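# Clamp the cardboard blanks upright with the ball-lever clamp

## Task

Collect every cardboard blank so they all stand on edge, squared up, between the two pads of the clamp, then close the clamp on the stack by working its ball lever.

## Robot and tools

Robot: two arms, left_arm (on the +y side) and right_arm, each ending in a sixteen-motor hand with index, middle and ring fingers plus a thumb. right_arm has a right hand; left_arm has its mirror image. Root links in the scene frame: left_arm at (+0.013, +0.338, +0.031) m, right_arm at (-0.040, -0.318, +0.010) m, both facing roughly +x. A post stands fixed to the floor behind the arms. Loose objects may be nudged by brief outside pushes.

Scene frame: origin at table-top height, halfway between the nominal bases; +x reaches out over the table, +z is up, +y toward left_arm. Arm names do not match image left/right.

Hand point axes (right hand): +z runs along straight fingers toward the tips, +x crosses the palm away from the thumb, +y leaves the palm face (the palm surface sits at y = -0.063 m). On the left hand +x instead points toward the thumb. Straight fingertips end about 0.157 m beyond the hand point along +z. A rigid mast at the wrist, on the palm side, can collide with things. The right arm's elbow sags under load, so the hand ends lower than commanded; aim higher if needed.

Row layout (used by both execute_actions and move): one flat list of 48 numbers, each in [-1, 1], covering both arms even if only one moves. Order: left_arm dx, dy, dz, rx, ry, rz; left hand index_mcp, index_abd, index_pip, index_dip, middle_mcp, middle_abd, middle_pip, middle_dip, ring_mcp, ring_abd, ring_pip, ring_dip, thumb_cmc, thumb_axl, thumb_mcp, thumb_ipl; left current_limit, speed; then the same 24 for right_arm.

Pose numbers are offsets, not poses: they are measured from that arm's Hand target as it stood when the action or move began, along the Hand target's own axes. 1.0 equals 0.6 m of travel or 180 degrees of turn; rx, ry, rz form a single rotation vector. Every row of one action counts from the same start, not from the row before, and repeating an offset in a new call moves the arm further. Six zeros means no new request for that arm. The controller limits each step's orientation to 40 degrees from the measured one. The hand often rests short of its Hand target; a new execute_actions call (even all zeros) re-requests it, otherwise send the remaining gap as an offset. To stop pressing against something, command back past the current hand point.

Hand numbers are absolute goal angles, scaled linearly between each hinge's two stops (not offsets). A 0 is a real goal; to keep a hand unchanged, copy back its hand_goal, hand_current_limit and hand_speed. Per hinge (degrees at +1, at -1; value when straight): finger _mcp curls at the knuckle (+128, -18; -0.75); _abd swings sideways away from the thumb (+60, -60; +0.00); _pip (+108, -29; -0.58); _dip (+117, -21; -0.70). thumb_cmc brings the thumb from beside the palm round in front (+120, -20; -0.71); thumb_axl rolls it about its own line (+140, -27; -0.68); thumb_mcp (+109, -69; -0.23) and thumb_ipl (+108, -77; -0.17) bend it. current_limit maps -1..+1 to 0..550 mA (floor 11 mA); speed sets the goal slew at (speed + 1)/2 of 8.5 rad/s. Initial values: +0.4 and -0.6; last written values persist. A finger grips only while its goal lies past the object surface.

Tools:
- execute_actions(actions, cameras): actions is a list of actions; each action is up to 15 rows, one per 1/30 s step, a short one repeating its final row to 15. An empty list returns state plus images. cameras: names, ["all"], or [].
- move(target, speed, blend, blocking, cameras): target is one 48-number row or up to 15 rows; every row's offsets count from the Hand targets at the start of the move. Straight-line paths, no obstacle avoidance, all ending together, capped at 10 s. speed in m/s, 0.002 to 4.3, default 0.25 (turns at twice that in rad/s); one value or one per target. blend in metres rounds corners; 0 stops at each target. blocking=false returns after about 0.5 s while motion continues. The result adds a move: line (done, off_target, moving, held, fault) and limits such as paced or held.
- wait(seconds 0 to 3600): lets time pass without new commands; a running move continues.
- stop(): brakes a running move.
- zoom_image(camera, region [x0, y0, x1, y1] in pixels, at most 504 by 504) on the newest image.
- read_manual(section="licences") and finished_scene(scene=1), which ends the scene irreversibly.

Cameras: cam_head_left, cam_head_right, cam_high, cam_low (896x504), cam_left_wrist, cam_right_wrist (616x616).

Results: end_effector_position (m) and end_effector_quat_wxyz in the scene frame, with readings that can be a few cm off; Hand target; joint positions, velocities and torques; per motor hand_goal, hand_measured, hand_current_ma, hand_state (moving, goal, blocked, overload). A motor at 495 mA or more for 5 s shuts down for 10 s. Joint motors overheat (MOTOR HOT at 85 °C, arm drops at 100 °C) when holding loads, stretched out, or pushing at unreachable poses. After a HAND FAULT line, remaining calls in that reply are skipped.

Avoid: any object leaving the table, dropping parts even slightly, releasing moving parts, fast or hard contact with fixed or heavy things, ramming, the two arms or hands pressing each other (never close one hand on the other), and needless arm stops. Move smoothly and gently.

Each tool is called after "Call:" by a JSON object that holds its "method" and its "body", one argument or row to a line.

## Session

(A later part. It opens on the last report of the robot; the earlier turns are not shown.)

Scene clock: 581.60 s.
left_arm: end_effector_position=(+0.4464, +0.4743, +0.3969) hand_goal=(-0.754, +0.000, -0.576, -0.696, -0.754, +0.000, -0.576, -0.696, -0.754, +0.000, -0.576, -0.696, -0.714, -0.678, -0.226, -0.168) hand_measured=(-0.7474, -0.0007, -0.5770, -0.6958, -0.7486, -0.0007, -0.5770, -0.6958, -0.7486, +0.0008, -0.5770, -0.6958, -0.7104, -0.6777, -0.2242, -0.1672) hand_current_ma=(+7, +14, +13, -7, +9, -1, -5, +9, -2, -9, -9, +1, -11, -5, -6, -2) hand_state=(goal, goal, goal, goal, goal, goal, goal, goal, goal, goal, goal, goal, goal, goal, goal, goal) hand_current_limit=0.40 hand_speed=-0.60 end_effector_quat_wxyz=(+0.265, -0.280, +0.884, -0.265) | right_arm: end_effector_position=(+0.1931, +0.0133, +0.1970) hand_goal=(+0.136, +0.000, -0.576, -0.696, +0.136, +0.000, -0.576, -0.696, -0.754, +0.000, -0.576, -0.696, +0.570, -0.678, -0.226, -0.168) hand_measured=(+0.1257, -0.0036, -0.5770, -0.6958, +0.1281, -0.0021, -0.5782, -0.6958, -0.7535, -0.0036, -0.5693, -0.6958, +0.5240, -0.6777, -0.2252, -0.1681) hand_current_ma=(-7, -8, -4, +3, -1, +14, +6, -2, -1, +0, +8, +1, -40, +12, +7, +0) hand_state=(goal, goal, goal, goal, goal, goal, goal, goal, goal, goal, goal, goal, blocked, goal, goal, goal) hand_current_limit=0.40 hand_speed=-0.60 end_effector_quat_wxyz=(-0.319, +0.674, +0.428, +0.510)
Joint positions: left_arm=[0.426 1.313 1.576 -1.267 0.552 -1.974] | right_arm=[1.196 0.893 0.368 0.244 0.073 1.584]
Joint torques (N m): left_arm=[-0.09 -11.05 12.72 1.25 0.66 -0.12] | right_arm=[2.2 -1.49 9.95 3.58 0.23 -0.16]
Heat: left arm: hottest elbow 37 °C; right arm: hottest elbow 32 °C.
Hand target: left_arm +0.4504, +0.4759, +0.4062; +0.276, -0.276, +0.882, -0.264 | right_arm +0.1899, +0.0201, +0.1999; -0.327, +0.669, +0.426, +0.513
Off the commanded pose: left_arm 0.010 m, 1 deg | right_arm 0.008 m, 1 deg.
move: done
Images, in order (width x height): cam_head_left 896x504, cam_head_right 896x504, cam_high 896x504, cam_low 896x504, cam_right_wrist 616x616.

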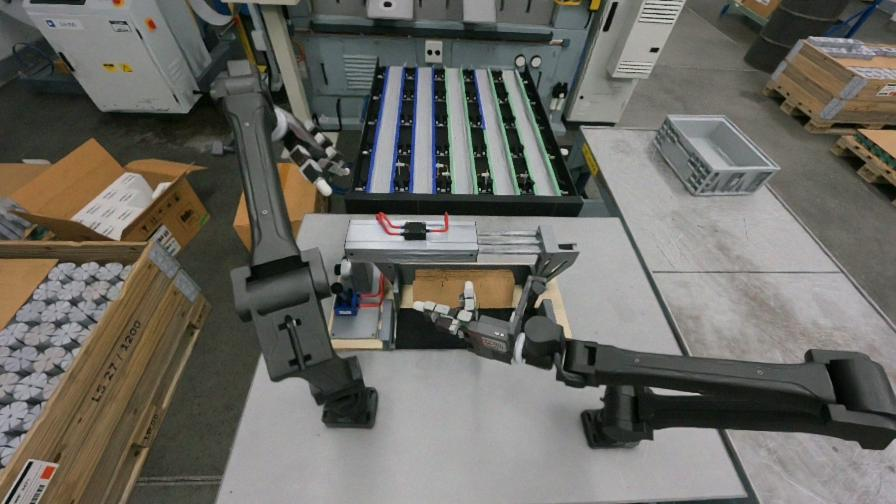

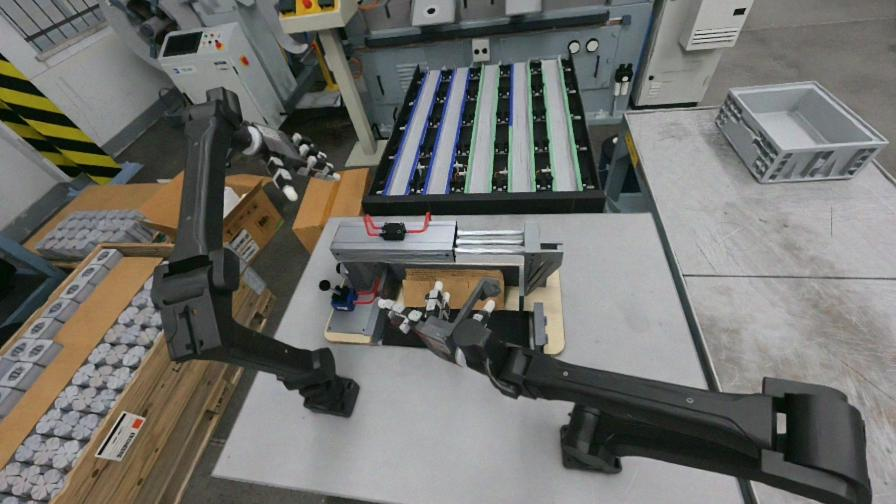

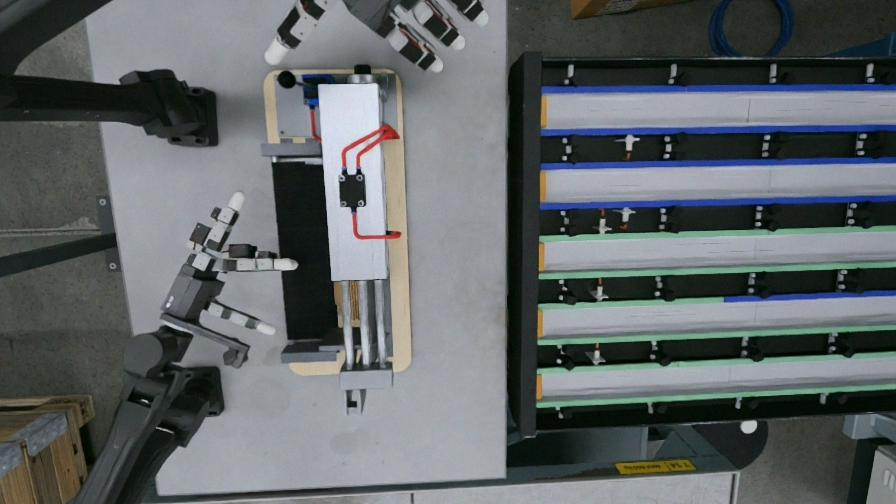

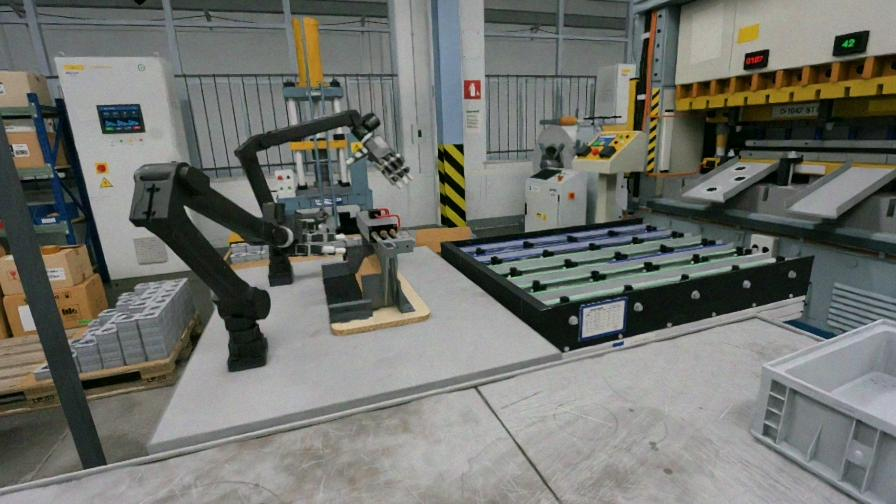

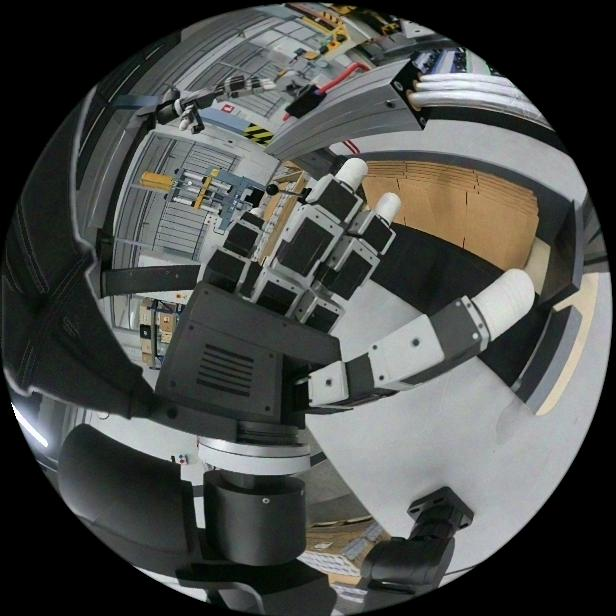

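Call:
{"method": "move", "body": {
  "target": [0,0,0,0,0,0,-0.754,0,-0.576,-0.696,-0.754,0,-0.576,-0.696,-0.754,0,-0.576,-0.696,-0.714,-0.678,-0.226,-0.168,0.4,-0.6,-0.0933,0.0103,0.051,0,0,0,0.137,-0.25,-0.576,-0.696,0.137,-0.1,-0.576,-0.696,-0.754,0,-0.576,-0.696,0.5,-0.678,-0.226,-0.168,0.4,-0.6],
  "speed": 0.12,
  "cameras": ["cam_right_wrist","cam_high","cam_head_left","cam_head_right","cam_low"]
}}

Call:
{"method": "zoom_image", "body": {
  "camera": "cam_right_wrist",
  "region": [300, 130, 580, 410]
}}

Call:
{"method": "zoom_image", "body": {
  "camera": "cam_head_left",
  "region": [390, 240, 560, 370]
}}

Call:
{"method": "zoom_image", "body": {
  "camera": "cam_low",
  "region": [270, 190, 440, 340]
}}

Scene clock: 667.53 s.
left_arm: end_effector_position=(+0.4464, +0.4743, +0.3969) hand_goal=(-0.754, +0.000, -0.576, -0.696, -0.754, +0.000, -0.576, -0.696, -0.754, +0.000, -0.576, -0.696, -0.714, -0.678, -0.226, -0.168) hand_measured=(-0.7474, +0.0008, -0.5770, -0.6958, -0.7474, +0.0008, -0.5770, -0.6958, -0.7486, +0.0008, -0.5770, -0.6958, -0.7092, -0.6767, -0.2252, -0.1681) hand_current_ma=(+10, +9, +8, -13, +10, +1, -1, +9, +0, -1, -8, +3, -10, +3, -3, +2) hand_state=(goal, goal, goal, goal, goal, goal, goal, goal, goal, goal, goal, goal, goal, goal, goal, goal) hand_current_limit=0.40 hand_speed=-0.60 end_effector_quat_wxyz=(+0.265, -0.280, +0.884, -0.265) | right_arm: end_effector_position=(+0.1964, +0.0311, +0.1364) hand_goal=(+0.136, -0.250, -0.576, -0.696, +0.136, -0.100, -0.576, -0.696, -0.754, +0.000, -0.576, -0.696, +0.500, -0.678, -0.226, -0.168) hand_measured=(+0.1257, -0.2615, -0.5770, -0.6958, +0.1281, -0.1106, -0.5770, -0.6958, -0.7535, -0.0036, -0.5693, -0.6958, +0.4776, -0.6777, -0.2262, -0.1672) hand_current_ma=(-12, -9, -4, -16, -14, +8, -10, +2, +6, +8, +2, +6, -13, +8, +11, +6) hand_state=(goal, goal, goal, goal, goal, goal, goal, goal, goal, goal, goal, goal, blocked, goal, goal, goal) hand_current_limit=0.40 hand_speed=-0.60 end_effector_quat_wxyz=(-0.326, +0.670, +0.433, +0.507)
Joint positions: left_arm=[0.426 1.313 1.576 -1.267 0.552 -1.974] | right_arm=[1.196 1.162 0.304 0.581 0.053 1.584]
Joint torques (N m): left_arm=[-0.09 -10.93 12.74 1.25 0.66 -0.12] | right_arm=[-0.73 -3.31 8.12 3.84 -0.02 -0.29]
Heat: left arm: hottest elbow 37 °C; right arm: hottest elbow 32 °C.
Hand target: left_arm +0.4504, +0.4759, +0.4062; +0.276, -0.276, +0.882, -0.264 | right_arm +0.2018, +0.0310, +0.1377; -0.327, +0.669, +0.426, +0.513
Off the commanded pose: left_arm 0.010 m, 1 deg | right_arm 0.006 m, 1 deg.
move: done
Images, in order (width x height): cam_head_left 896x504, cam_head_right 896x504, cam_high 896x504, cam_low 896x504, cam_right_wrist 616x616.

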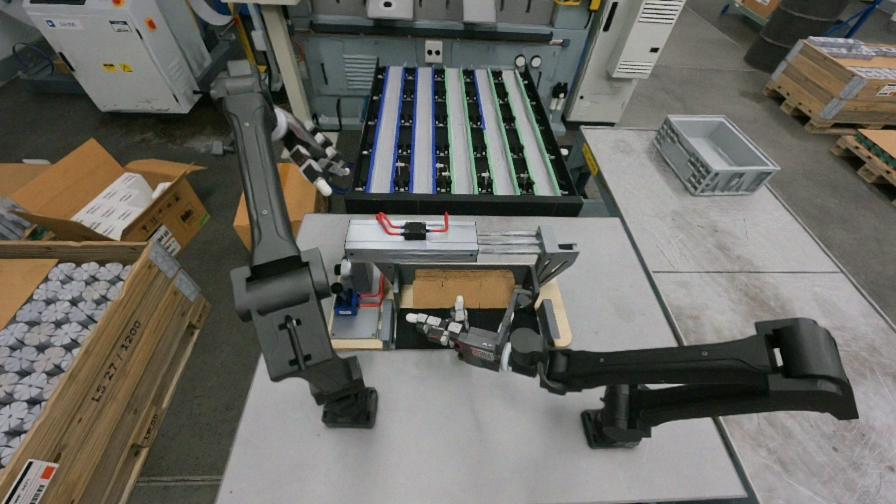

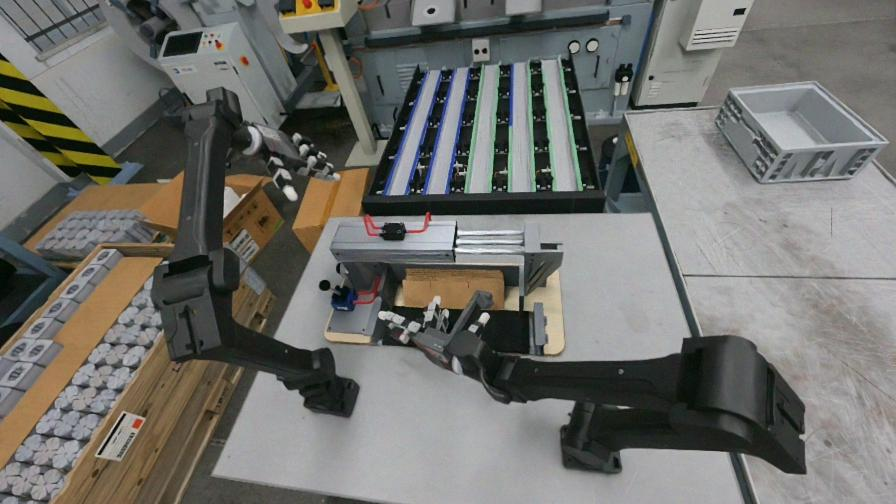

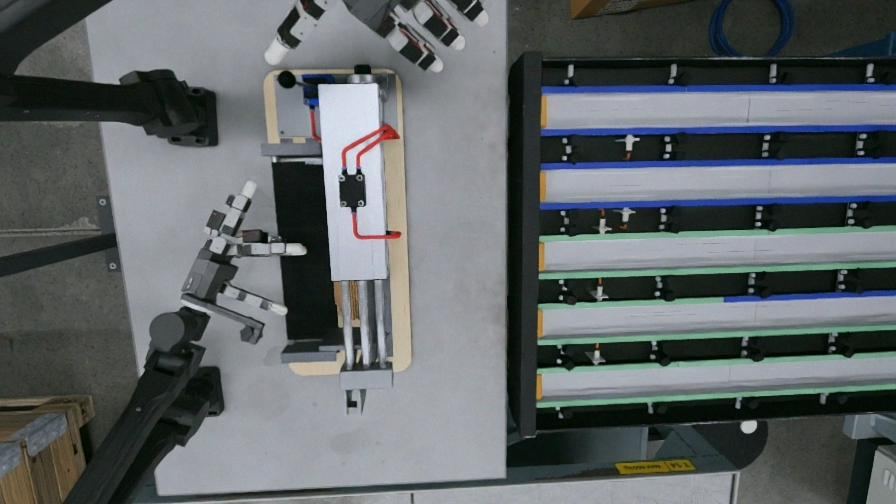

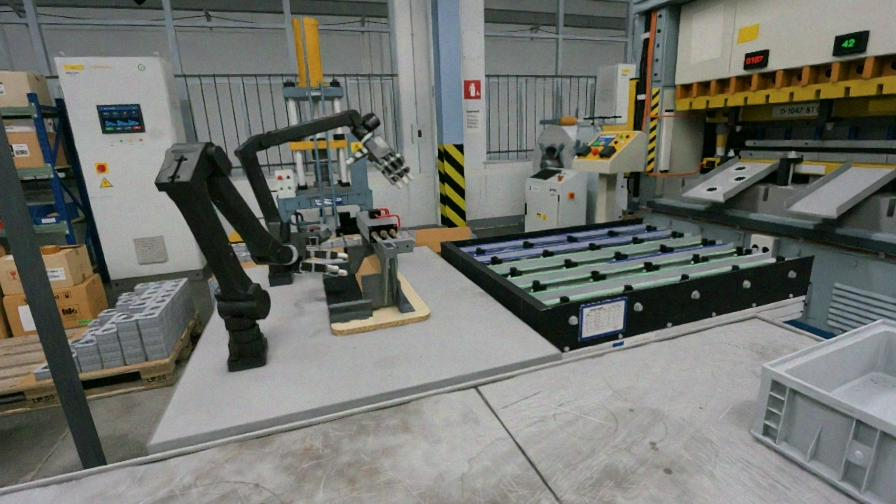

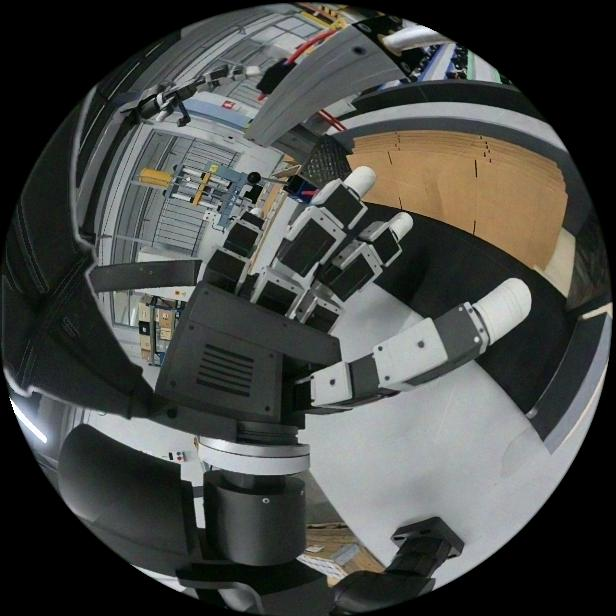

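Scaled by 1.800 from the camera's image (finer frame: 880x880).

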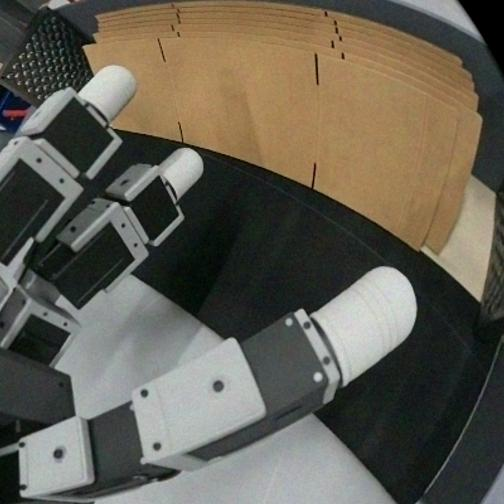

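Scaled by 2.965 from the camera's image (finer frame: 1280x720).

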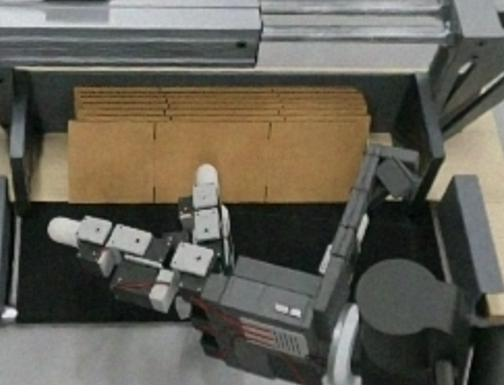

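Scaled by 2.965 from the camera's image (finer frame: 1280x720).

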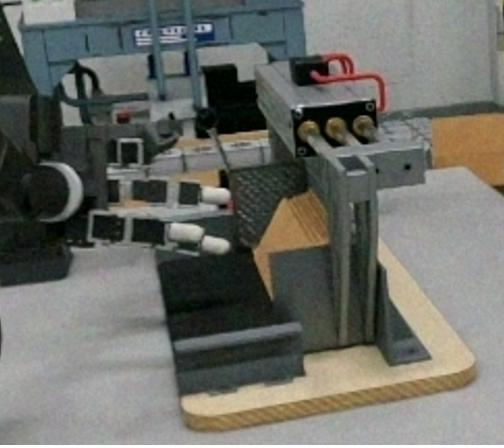

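Call:
{"method": "move", "body": {
  "target": [0,0,0,0,0,0,-0.754,0,-0.576,-0.696,-0.754,0,-0.576,-0.696,-0.754,0,-0.576,-0.696,-0.714,-0.678,-0.226,-0.168,0.4,-0.6,-0.013,0.042,0.0162,0,0,0,0.137,-0.25,-0.576,-0.696,0.137,-0.1,-0.576,-0.696,-0.754,0,-0.576,-0.696,0.48,-0.678,-0.226,-0.168,0.4,-0.6],
  "speed": 0.08,
  "cameras": ["cam_right_wrist","cam_head_left","cam_head_right","cam_low"]
}}

Call:
{"method": "zoom_image", "body": {
  "camera": "cam_right_wrist",
  "region": [300, 130, 580, 410]
}}

Call:
{"method": "zoom_image", "body": {
  "camera": "cam_head_left",
  "region": [390, 240, 560, 370]
}}

Call:
{"method": "zoom_image", "body": {
  "camera": "cam_low",
  "region": [310, 220, 410, 320]
}}

Scene clock: 686.30 s.
left_arm: end_effector_position=(+0.4464, +0.4743, +0.3969) hand_goal=(-0.754, +0.000, -0.576, -0.696, -0.754, +0.000, -0.576, -0.696, -0.754, +0.000, -0.576, -0.696, -0.714, -0.678, -0.226, -0.168) hand_measured=(-0.7474, -0.0007, -0.5770, -0.6958, -0.7486, +0.0008, -0.5770, -0.6958, -0.7486, -0.0007, -0.5770, -0.6958, -0.7104, -0.6767, -0.2252, -0.1681) hand_current_ma=(+7, +5, +10, -5, +3, -2, +0, +11, -5, -6, -7, +4, -11, -2, +0, -1) hand_state=(goal, goal, goal, goal, goal, goal, goal, goal, goal, goal, goal, goal, goal, goal, goal, goal) hand_current_limit=0.40 hand_speed=-0.60 end_effector_quat_wxyz=(+0.265, -0.280, +0.884, -0.265) | right_arm: end_effector_position=(+0.2209, +0.0251, +0.1228) hand_goal=(+0.136, -0.250, -0.576, -0.696, +0.136, -0.100, -0.576, -0.696, -0.754, +0.000, -0.576, -0.696, +0.480, -0.678, -0.226, -0.168) hand_measured=(+0.1257, -0.2629, -0.5770, -0.6958, +0.1281, -0.1091, -0.5770, -0.6958, -0.7535, -0.0036, -0.5705, -0.6920, +0.4613, -0.6777, -0.2262, -0.1681) hand_current_ma=(-18, -9, -4, -10, -8, +9, -4, -9, +0, +2, -2, +1, +0, +4, -5, -2) hand_state=(goal, goal, goal, goal, goal, goal, goal, goal, goal, goal, goal, goal, goal, goal, goal, goal) hand_current_limit=0.40 hand_speed=-0.60 end_effector_quat_wxyz=(-0.327, +0.674, +0.430, +0.503)
Joint positions: left_arm=[0.426 1.313 1.576 -1.267 0.552 -1.974] | right_arm=[1.099 1.231 0.304 0.644 -0.039 1.568]
Joint torques (N m): left_arm=[-0.09 -11.05 12.72 1.26 0.66 -0.13] | right_arm=[-0.15 -3.84 8.09 3.82 -0.03 -0.33]
Heat: left arm: hottest elbow 37 °C; right arm: hottest elbow 31 °C.
Hand target: left_arm +0.4504, +0.4759, +0.4062; +0.276, -0.276, +0.882, -0.264 | right_arm +0.2278, +0.0271, +0.1278; -0.327, +0.669, +0.426, +0.513
Off the commanded pose: left_arm 0.010 m, 1 deg | right_arm 0.009 m, 1 deg.
move: done
Images, in order (width x height): cam_head_left 896x504, cam_head_right 896x504, cam_low 896x504, cam_right_wrist 616x616.

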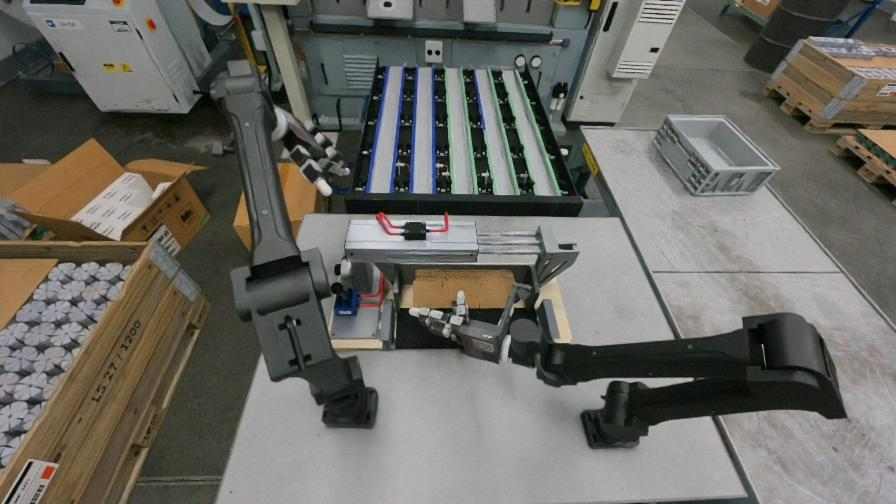

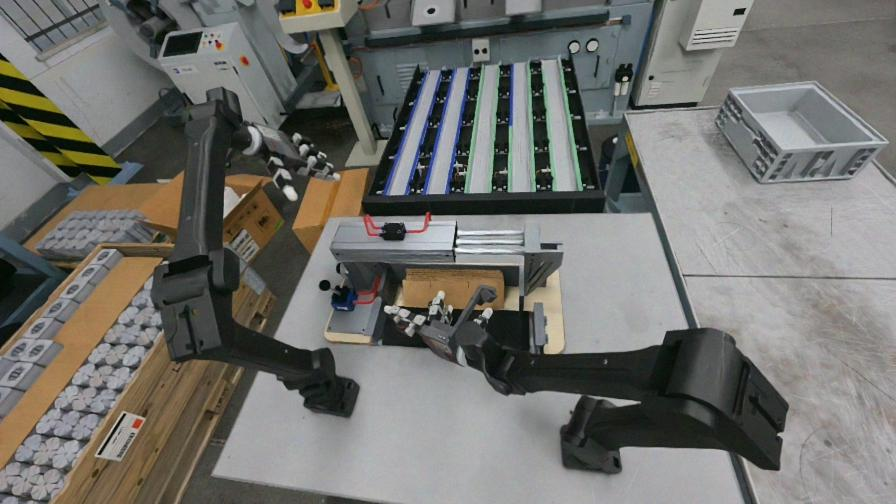

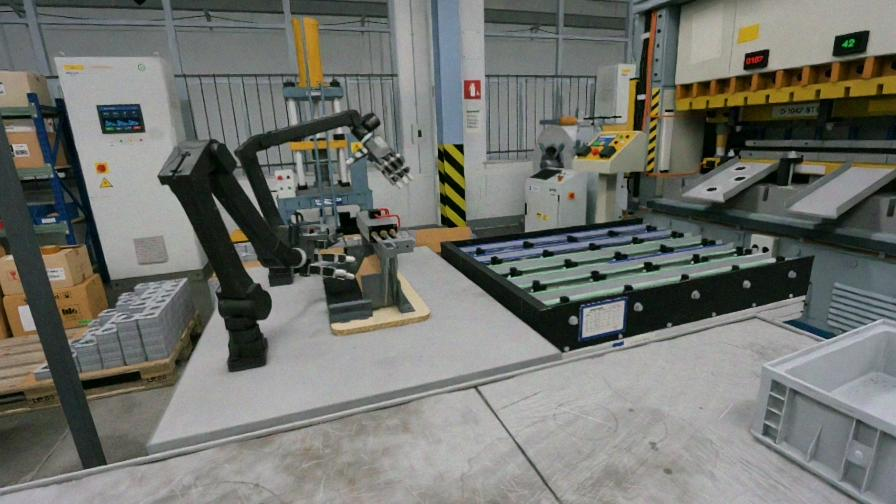

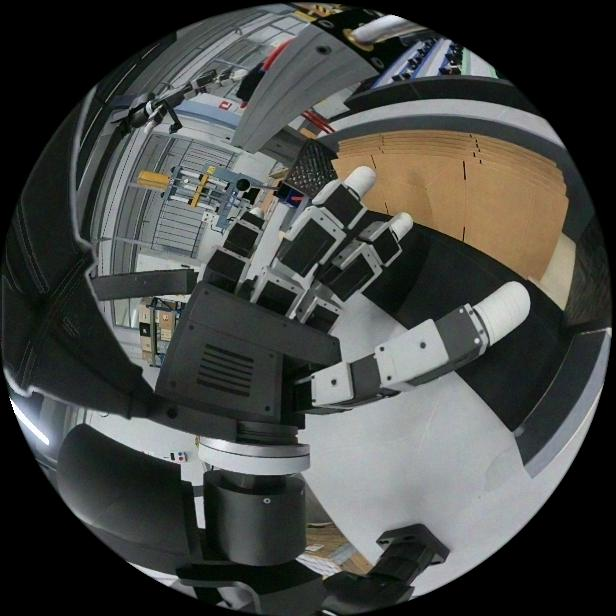

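Scaled by 1.800 from the camera's image (finer frame: 880x880).

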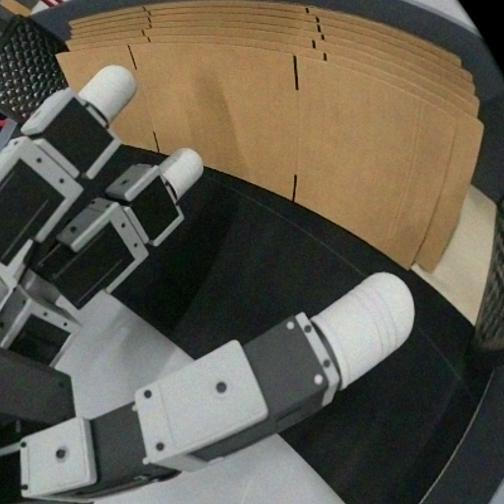

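Scaled by 2.965 from the camera's image (finer frame: 1280x720).

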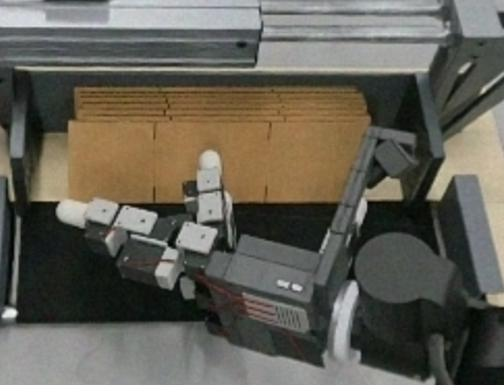

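Scaled by 5.040 from the camera's image (finer frame: 1280x720).

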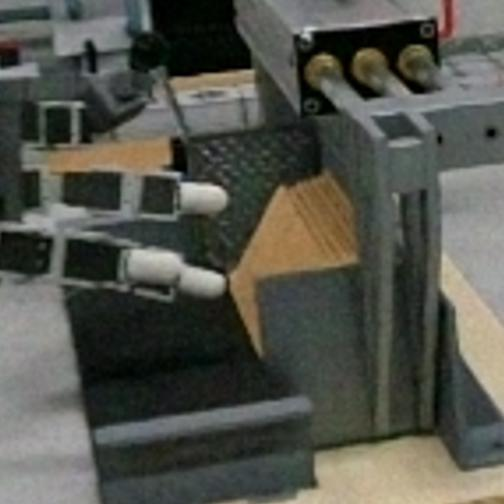

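Call:
{"method": "move", "body": {
  "target": [0,0,0,0,0,0,-0.754,0,-0.576,-0.696,-0.754,0,-0.576,-0.696,-0.754,0,-0.576,-0.696,-0.714,-0.678,-0.226,-0.168,0.4,-0.6,-0.0067,0.0167,0.0138,0,0,0,0.137,-0.25,-0.576,-0.696,0.137,-0.1,-0.576,-0.696,-0.754,0,-0.576,-0.696,0.46,-0.678,-0.226,-0.168,0.4,-0.6],
  "speed": 0.05,
  "cameras": ["cam_right_wrist","cam_head_left","cam_low"]
}}

Call:
{"method": "zoom_image", "body": {
  "camera": "cam_low",
  "region": [310, 220, 410, 320]
}}

Call:
{"method": "zoom_image", "body": {
  "camera": "cam_head_left",
  "region": [390, 240, 560, 370]
}}

Scene clock: 702.93 s.
left_arm: end_effector_position=(+0.4464, +0.4743, +0.3969) hand_goal=(-0.754, +0.000, -0.576, -0.696, -0.754, +0.000, -0.576, -0.696, -0.754, +0.000, -0.576, -0.696, -0.714, -0.678, -0.226, -0.168) hand_measured=(-0.7474, -0.0007, -0.5770, -0.6958, -0.7486, -0.0007, -0.5770, -0.6958, -0.7486, +0.0008, -0.5770, -0.6958, -0.7092, -0.6777, -0.2252, -0.1681) hand_current_ma=(+7, +6, +16, -10, +8, -1, -6, +10, +1, -7, -10, +3, -11, -10, -7, +3) hand_state=(goal, goal, goal, goal, goal, goal, goal, goal, goal, goal, goal, goal, goal, goal, goal, goal) hand_current_limit=0.40 hand_speed=-0.60 end_effector_quat_wxyz=(+0.265, -0.280, +0.884, -0.265) | right_arm: end_effector_position=(+0.2300, +0.0230, +0.1110) hand_goal=(+0.136, -0.250, -0.576, -0.696, +0.136, -0.100, -0.576, -0.696, -0.754, +0.000, -0.576, -0.696, +0.460, -0.678, -0.226, -0.168) hand_measured=(+0.1257, -0.2629, -0.5770, -0.6958, +0.1269, -0.1091, -0.5782, -0.6958, -0.7535, -0.0036, -0.5693, -0.6932, +0.4412, -0.6777, -0.2262, -0.1681) hand_current_ma=(-11, -16, -9, -7, -16, +3, -2, -5, +4, -2, +11, +2, -12, -1, +11, -5) hand_state=(goal, goal, goal, goal, goal, goal, goal, goal, goal, goal, goal, goal, goal, goal, goal, goal) hand_current_limit=0.40 hand_speed=-0.60 end_effector_quat_wxyz=(-0.325, +0.678, +0.432, +0.498)
Joint positions: left_arm=[0.426 1.313 1.576 -1.267 0.552 -1.974] | right_arm=[1.064 1.282 0.304 0.681 -0.074 1.559]
Joint torques (N m): left_arm=[-0.15 -10.99 12.74 1.25 0.66 -0.12] | right_arm=[-0.21 -4.07 8.39 3.89 -0.11 -0.32]
Heat: left arm: hottest elbow 37 °C; right arm: hottest elbow 30 °C.
Hand target: left_arm +0.4504, +0.4759, +0.4062; +0.276, -0.276, +0.882, -0.264 | right_arm +0.2398, +0.0292, +0.1217; -0.327, +0.669, +0.426, +0.513
Off the commanded pose: left_arm 0.010 m, 1 deg | right_arm 0.016 m, 2 deg.
move: off_target (right_arm)
Images, in order (width x height): cam_head_left 896x504, cam_low 896x504, cam_right_wrist 616x616.

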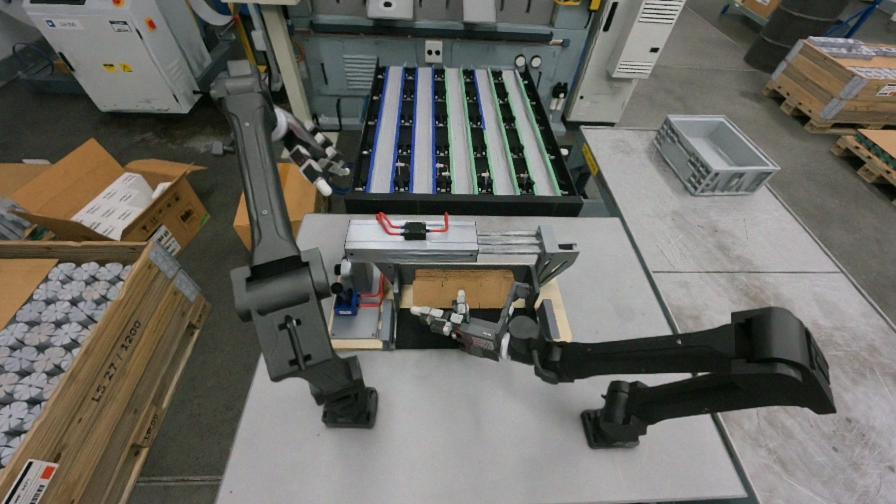

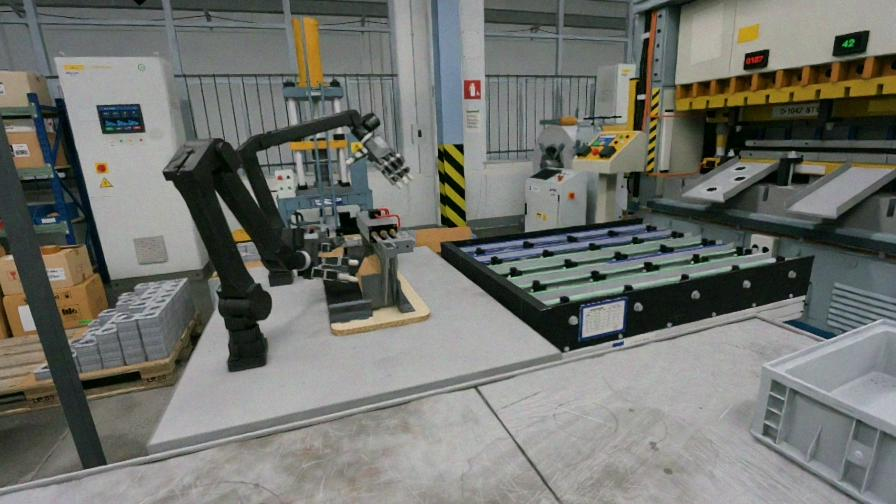

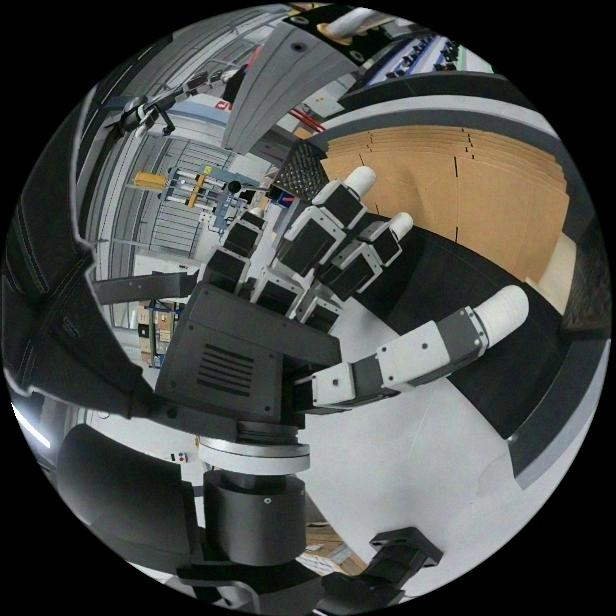

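Scaled by 5.040 from the camera's image (finer frame: 1280x720).

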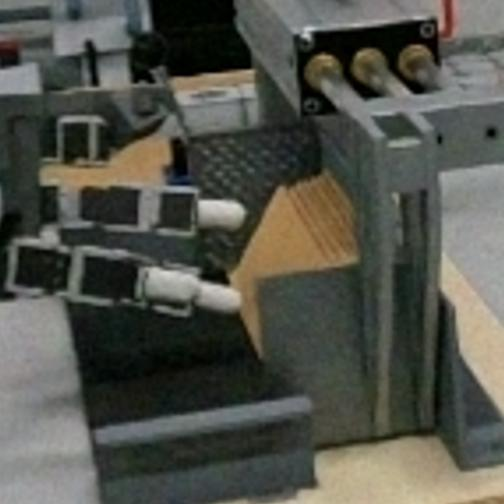

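Scaled by 2.965 from the camera's image (finer frame: 1280x720).

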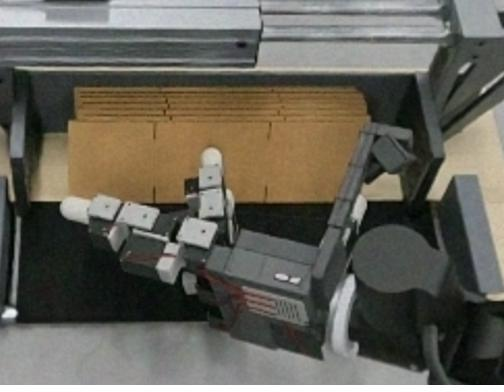

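Call:
{"method": "move", "body": {
  "target": [0,0,0,0,0,0,-0.754,0,-0.576,-0.696,-0.754,0,-0.576,-0.696,-0.754,0,-0.576,-0.696,-0.714,-0.678,-0.226,-0.168,0.4,-0.6,0.0078,0.0167,0.0098,0,0,0,0.137,-0.25,-0.576,-0.696,0.137,-0.1,-0.576,-0.696,-0.754,0,-0.576,-0.696,0.45,-0.678,-0.226,-0.168,0.4,-0.6],
  "speed": 0.04,
  "cameras": ["cam_right_wrist","cam_head_left","cam_low"]
}}

Call:
{"method": "zoom_image", "body": {
  "camera": "cam_low",
  "region": [310, 220, 410, 320]
}}

Call:
{"method": "zoom_image", "body": {
  "camera": "cam_right_wrist",
  "region": [300, 120, 590, 410]
}}

Scene clock: 717.10 s.
left_arm: end_effector_position=(+0.4464, +0.4743, +0.3969) hand_goal=(-0.754, +0.000, -0.576, -0.696, -0.754, +0.000, -0.576, -0.696, -0.754, +0.000, -0.576, -0.696, -0.714, -0.678, -0.226, -0.168) hand_measured=(-0.7474, -0.0007, -0.5770, -0.6971, -0.7474, +0.0008, -0.5770, -0.6958, -0.7486, -0.0007, -0.5770, -0.6958, -0.7104, -0.6777, -0.2252, -0.1681) hand_current_ma=(+8, +6, +10, -8, +7, +0, +0, +5, +1, -7, -10, +4, -8, +1, +0, -1) hand_state=(goal, goal, goal, goal, goal, goal, goal, goal, goal, goal, goal, goal, goal, goal, goal, goal) hand_current_limit=0.40 hand_speed=-0.60 end_effector_quat_wxyz=(+0.265, -0.280, +0.884, -0.265) | right_arm: end_effector_position=(+0.2374, +0.0186, +0.1087) hand_goal=(+0.136, -0.250, -0.576, -0.696, +0.136, -0.100, -0.576, -0.696, -0.754, +0.000, -0.576, -0.696, +0.450, -0.678, -0.226, -0.168) hand_measured=(+0.1257, -0.2615, -0.5770, -0.6958, +0.1269, -0.1091, -0.5782, -0.6958, -0.7535, -0.0036, -0.5705, -0.6920, +0.4336, -0.6777, -0.2262, -0.1672) hand_current_ma=(-15, -17, -2, +8, -9, +5, +6, -1, +0, +1, +11, +5, -10, +4, -2, +0) hand_state=(goal, goal, goal, goal, goal, goal, goal, goal, goal, goal, goal, goal, goal, goal, goal, goal) hand_current_limit=0.40 hand_speed=-0.60 end_effector_quat_wxyz=(-0.325, +0.679, +0.432, +0.496)
Joint positions: left_arm=[0.426 1.313 1.576 -1.267 0.552 -1.974] | right_arm=[1.031 1.287 0.304 0.681 -0.106 1.55]
Joint torques (N m): left_arm=[-0.15 -10.99 12.74 1.25 0.66 -0.12] | right_arm=[-0.73 -4.01 9.81 3.26 -0.15 -0.4]
Heat: left arm: hottest elbow 37 °C; right arm: hottest elbow 30 °C.
Hand target: left_arm +0.4504, +0.4759, +0.4062; +0.276, -0.276, +0.882, -0.264 | right_arm +0.2517, +0.0312, +0.1247; -0.327, +0.669, +0.426, +0.513
Off the commanded pose: left_arm 0.010 m, 1 deg | right_arm 0.025 m, 2 deg.
move: off_target (right_arm)
Images, in order (width x height): cam_head_left 896x504, cam_low 896x504, cam_right_wrist 616x616.

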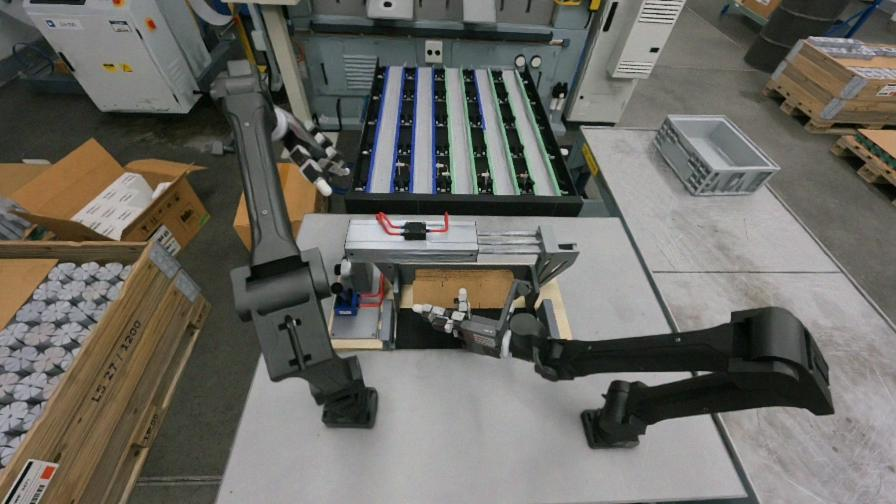

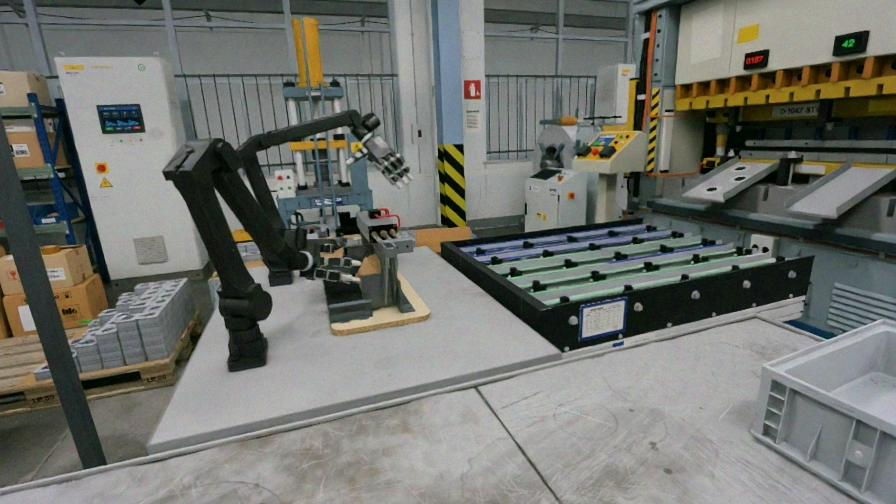

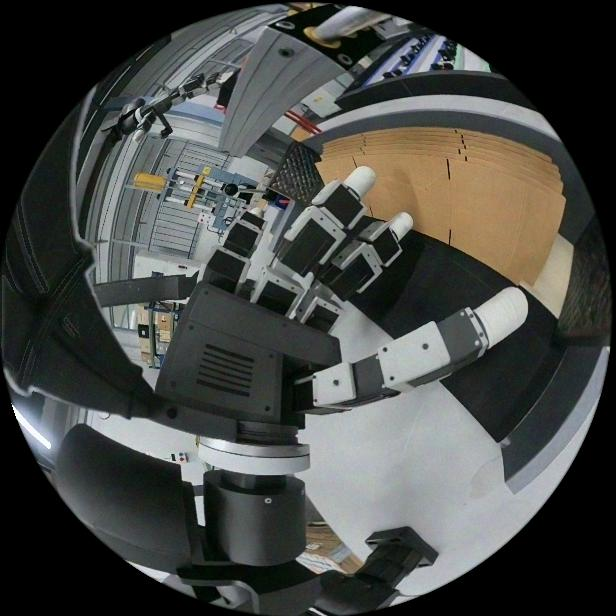

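Scaled by 5.040 from the camera's image (finer frame: 1280x720).

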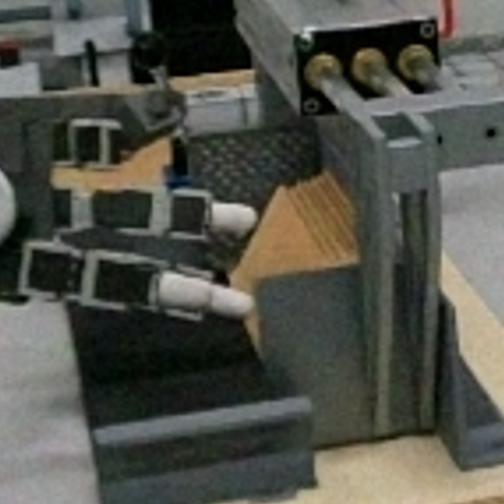

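Scaled by 1.738 from the camera's image (finer frame: 880x880).

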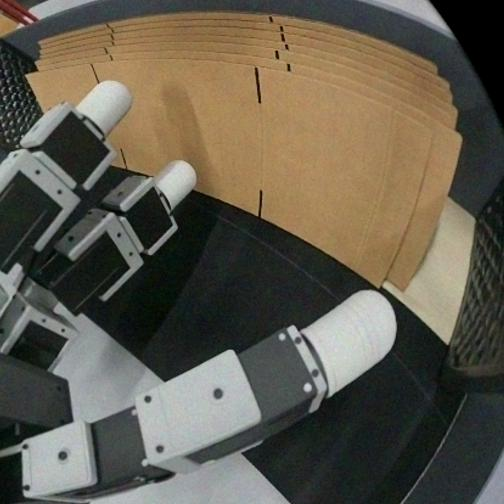

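Call:
{"method": "move", "body": {
  "target": [0,0,0,0,0,0,-0.754,0,-0.576,-0.696,-0.754,0,-0.576,-0.696,-0.754,0,-0.576,-0.696,-0.714,-0.678,-0.226,-0.168,0.4,-0.6,0.0133,0.0153,0.0113,0,0,0,0.137,-0.25,-0.576,-0.696,0.137,-0.1,-0.576,-0.696,-0.754,0,-0.576,-0.696,0.44,-0.678,-0.226,-0.168,0.4,-0.6],
  "speed": 0.04,
  "cameras": ["cam_right_wrist","cam_head_left","cam_low"]
}}

Call:
{"method": "zoom_image", "body": {
  "camera": "cam_low",
  "region": [310, 220, 410, 320]
}}

Call:
{"method": "zoom_image", "body": {
  "camera": "cam_right_wrist",
  "region": [300, 120, 590, 410]
}}

Scene clock: 736.43 s.
left_arm: end_effector_position=(+0.4464, +0.4743, +0.3969) hand_goal=(-0.754, +0.000, -0.576, -0.696, -0.754, +0.000, -0.576, -0.696, -0.754, +0.000, -0.576, -0.696, -0.714, -0.678, -0.226, -0.168) hand_measured=(-0.7474, +0.0008, -0.5770, -0.6958, -0.7486, -0.0007, -0.5757, -0.6958, -0.7486, +0.0008, -0.5770, -0.6958, -0.7104, -0.6777, -0.2242, -0.1681) hand_current_ma=(+6, +8, +9, -10, +7, -1, -3, +7, -2, -5, -9, +1, -9, -7, +2, -1) hand_state=(goal, goal, goal, goal, goal, goal, goal, goal, goal, goal, goal, goal, goal, goal, goal, goal) hand_current_limit=0.40 hand_speed=-0.60 end_effector_quat_wxyz=(+0.265, -0.280, +0.884, -0.265) | right_arm: end_effector_position=(+0.2506, +0.0259, +0.1203) hand_goal=(+0.136, -0.250, -0.576, -0.696, +0.136, -0.100, -0.576, -0.696, -0.754, +0.000, -0.576, -0.696, +0.440, -0.678, -0.226, -0.168) hand_measured=(+0.1257, -0.2629, -0.5770, -0.6958, +0.1281, -0.1091, -0.5770, -0.6958, -0.7535, -0.0036, -0.5693, -0.6920, +0.4223, -0.6777, -0.2252, -0.1681) hand_current_ma=(-5, -12, -4, -10, -19, +5, -1, +1, +9, +4, +10, -4, -2, -3, +0, -8) hand_state=(goal, goal, goal, goal, goal, goal, goal, goal, goal, goal, goal, goal, goal, goal, goal, goal) hand_current_limit=0.40 hand_speed=-0.60 end_effector_quat_wxyz=(-0.329, +0.673, +0.429, +0.505)
Joint positions: left_arm=[0.426 1.313 1.576 -1.267 0.552 -1.974] | right_arm=[1.003 1.294 0.337 0.677 -0.133 1.543]
Joint torques (N m): left_arm=[-0.21 -11.05 12.74 1.25 0.67 -0.13] | right_arm=[-1.14 -3.84 10.14 2.1 -0.08 -0.34]
Heat: left arm: hottest elbow 38 °C; right arm: hottest elbow 30 °C.
Hand target: left_arm +0.4504, +0.4759, +0.4062; +0.276, -0.276, +0.882, -0.264 | right_arm +0.2637, +0.0352, +0.1307; -0.327, +0.669, +0.426, +0.513
Off the commanded pose: left_arm 0.010 m, 1 deg | right_arm 0.019 m, 1 deg.
move: off_target (right_arm)
Images, in order (width x height): cam_head_left 896x504, cam_low 896x504, cam_right_wrist 616x616.

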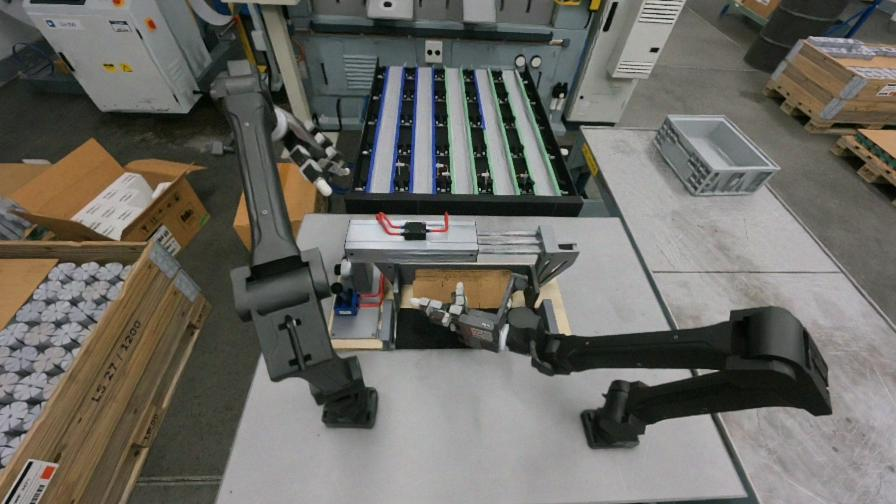

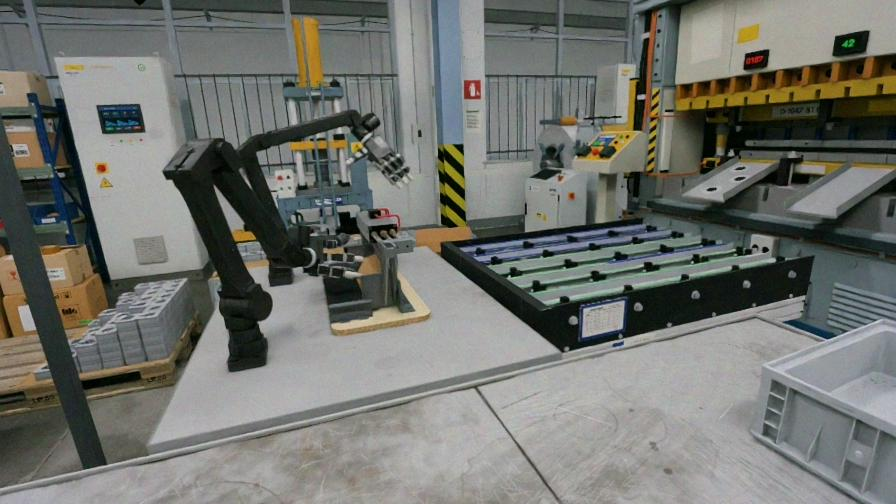

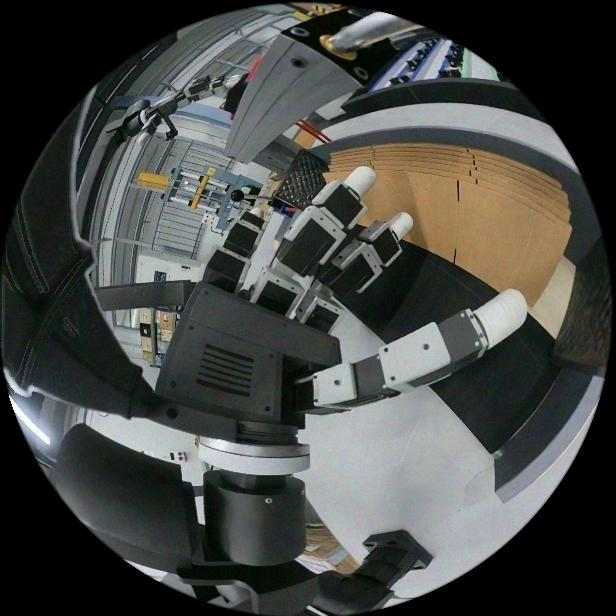

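Scaled by 5.040 from the camera's image (finer frame: 1280x720).

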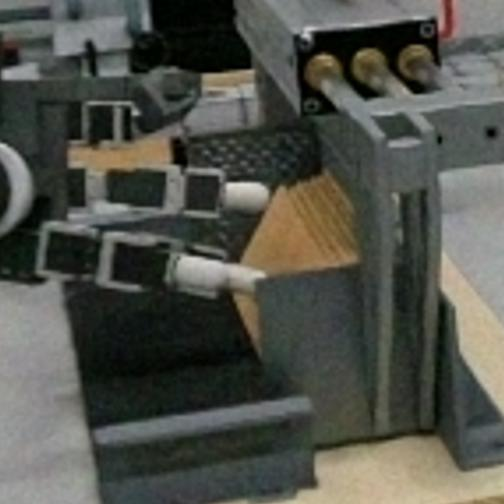

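Scaled by 1.738 from the camera's image (finer frame: 880x880).

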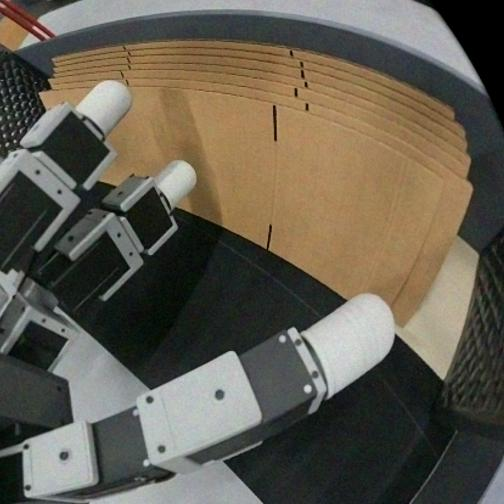

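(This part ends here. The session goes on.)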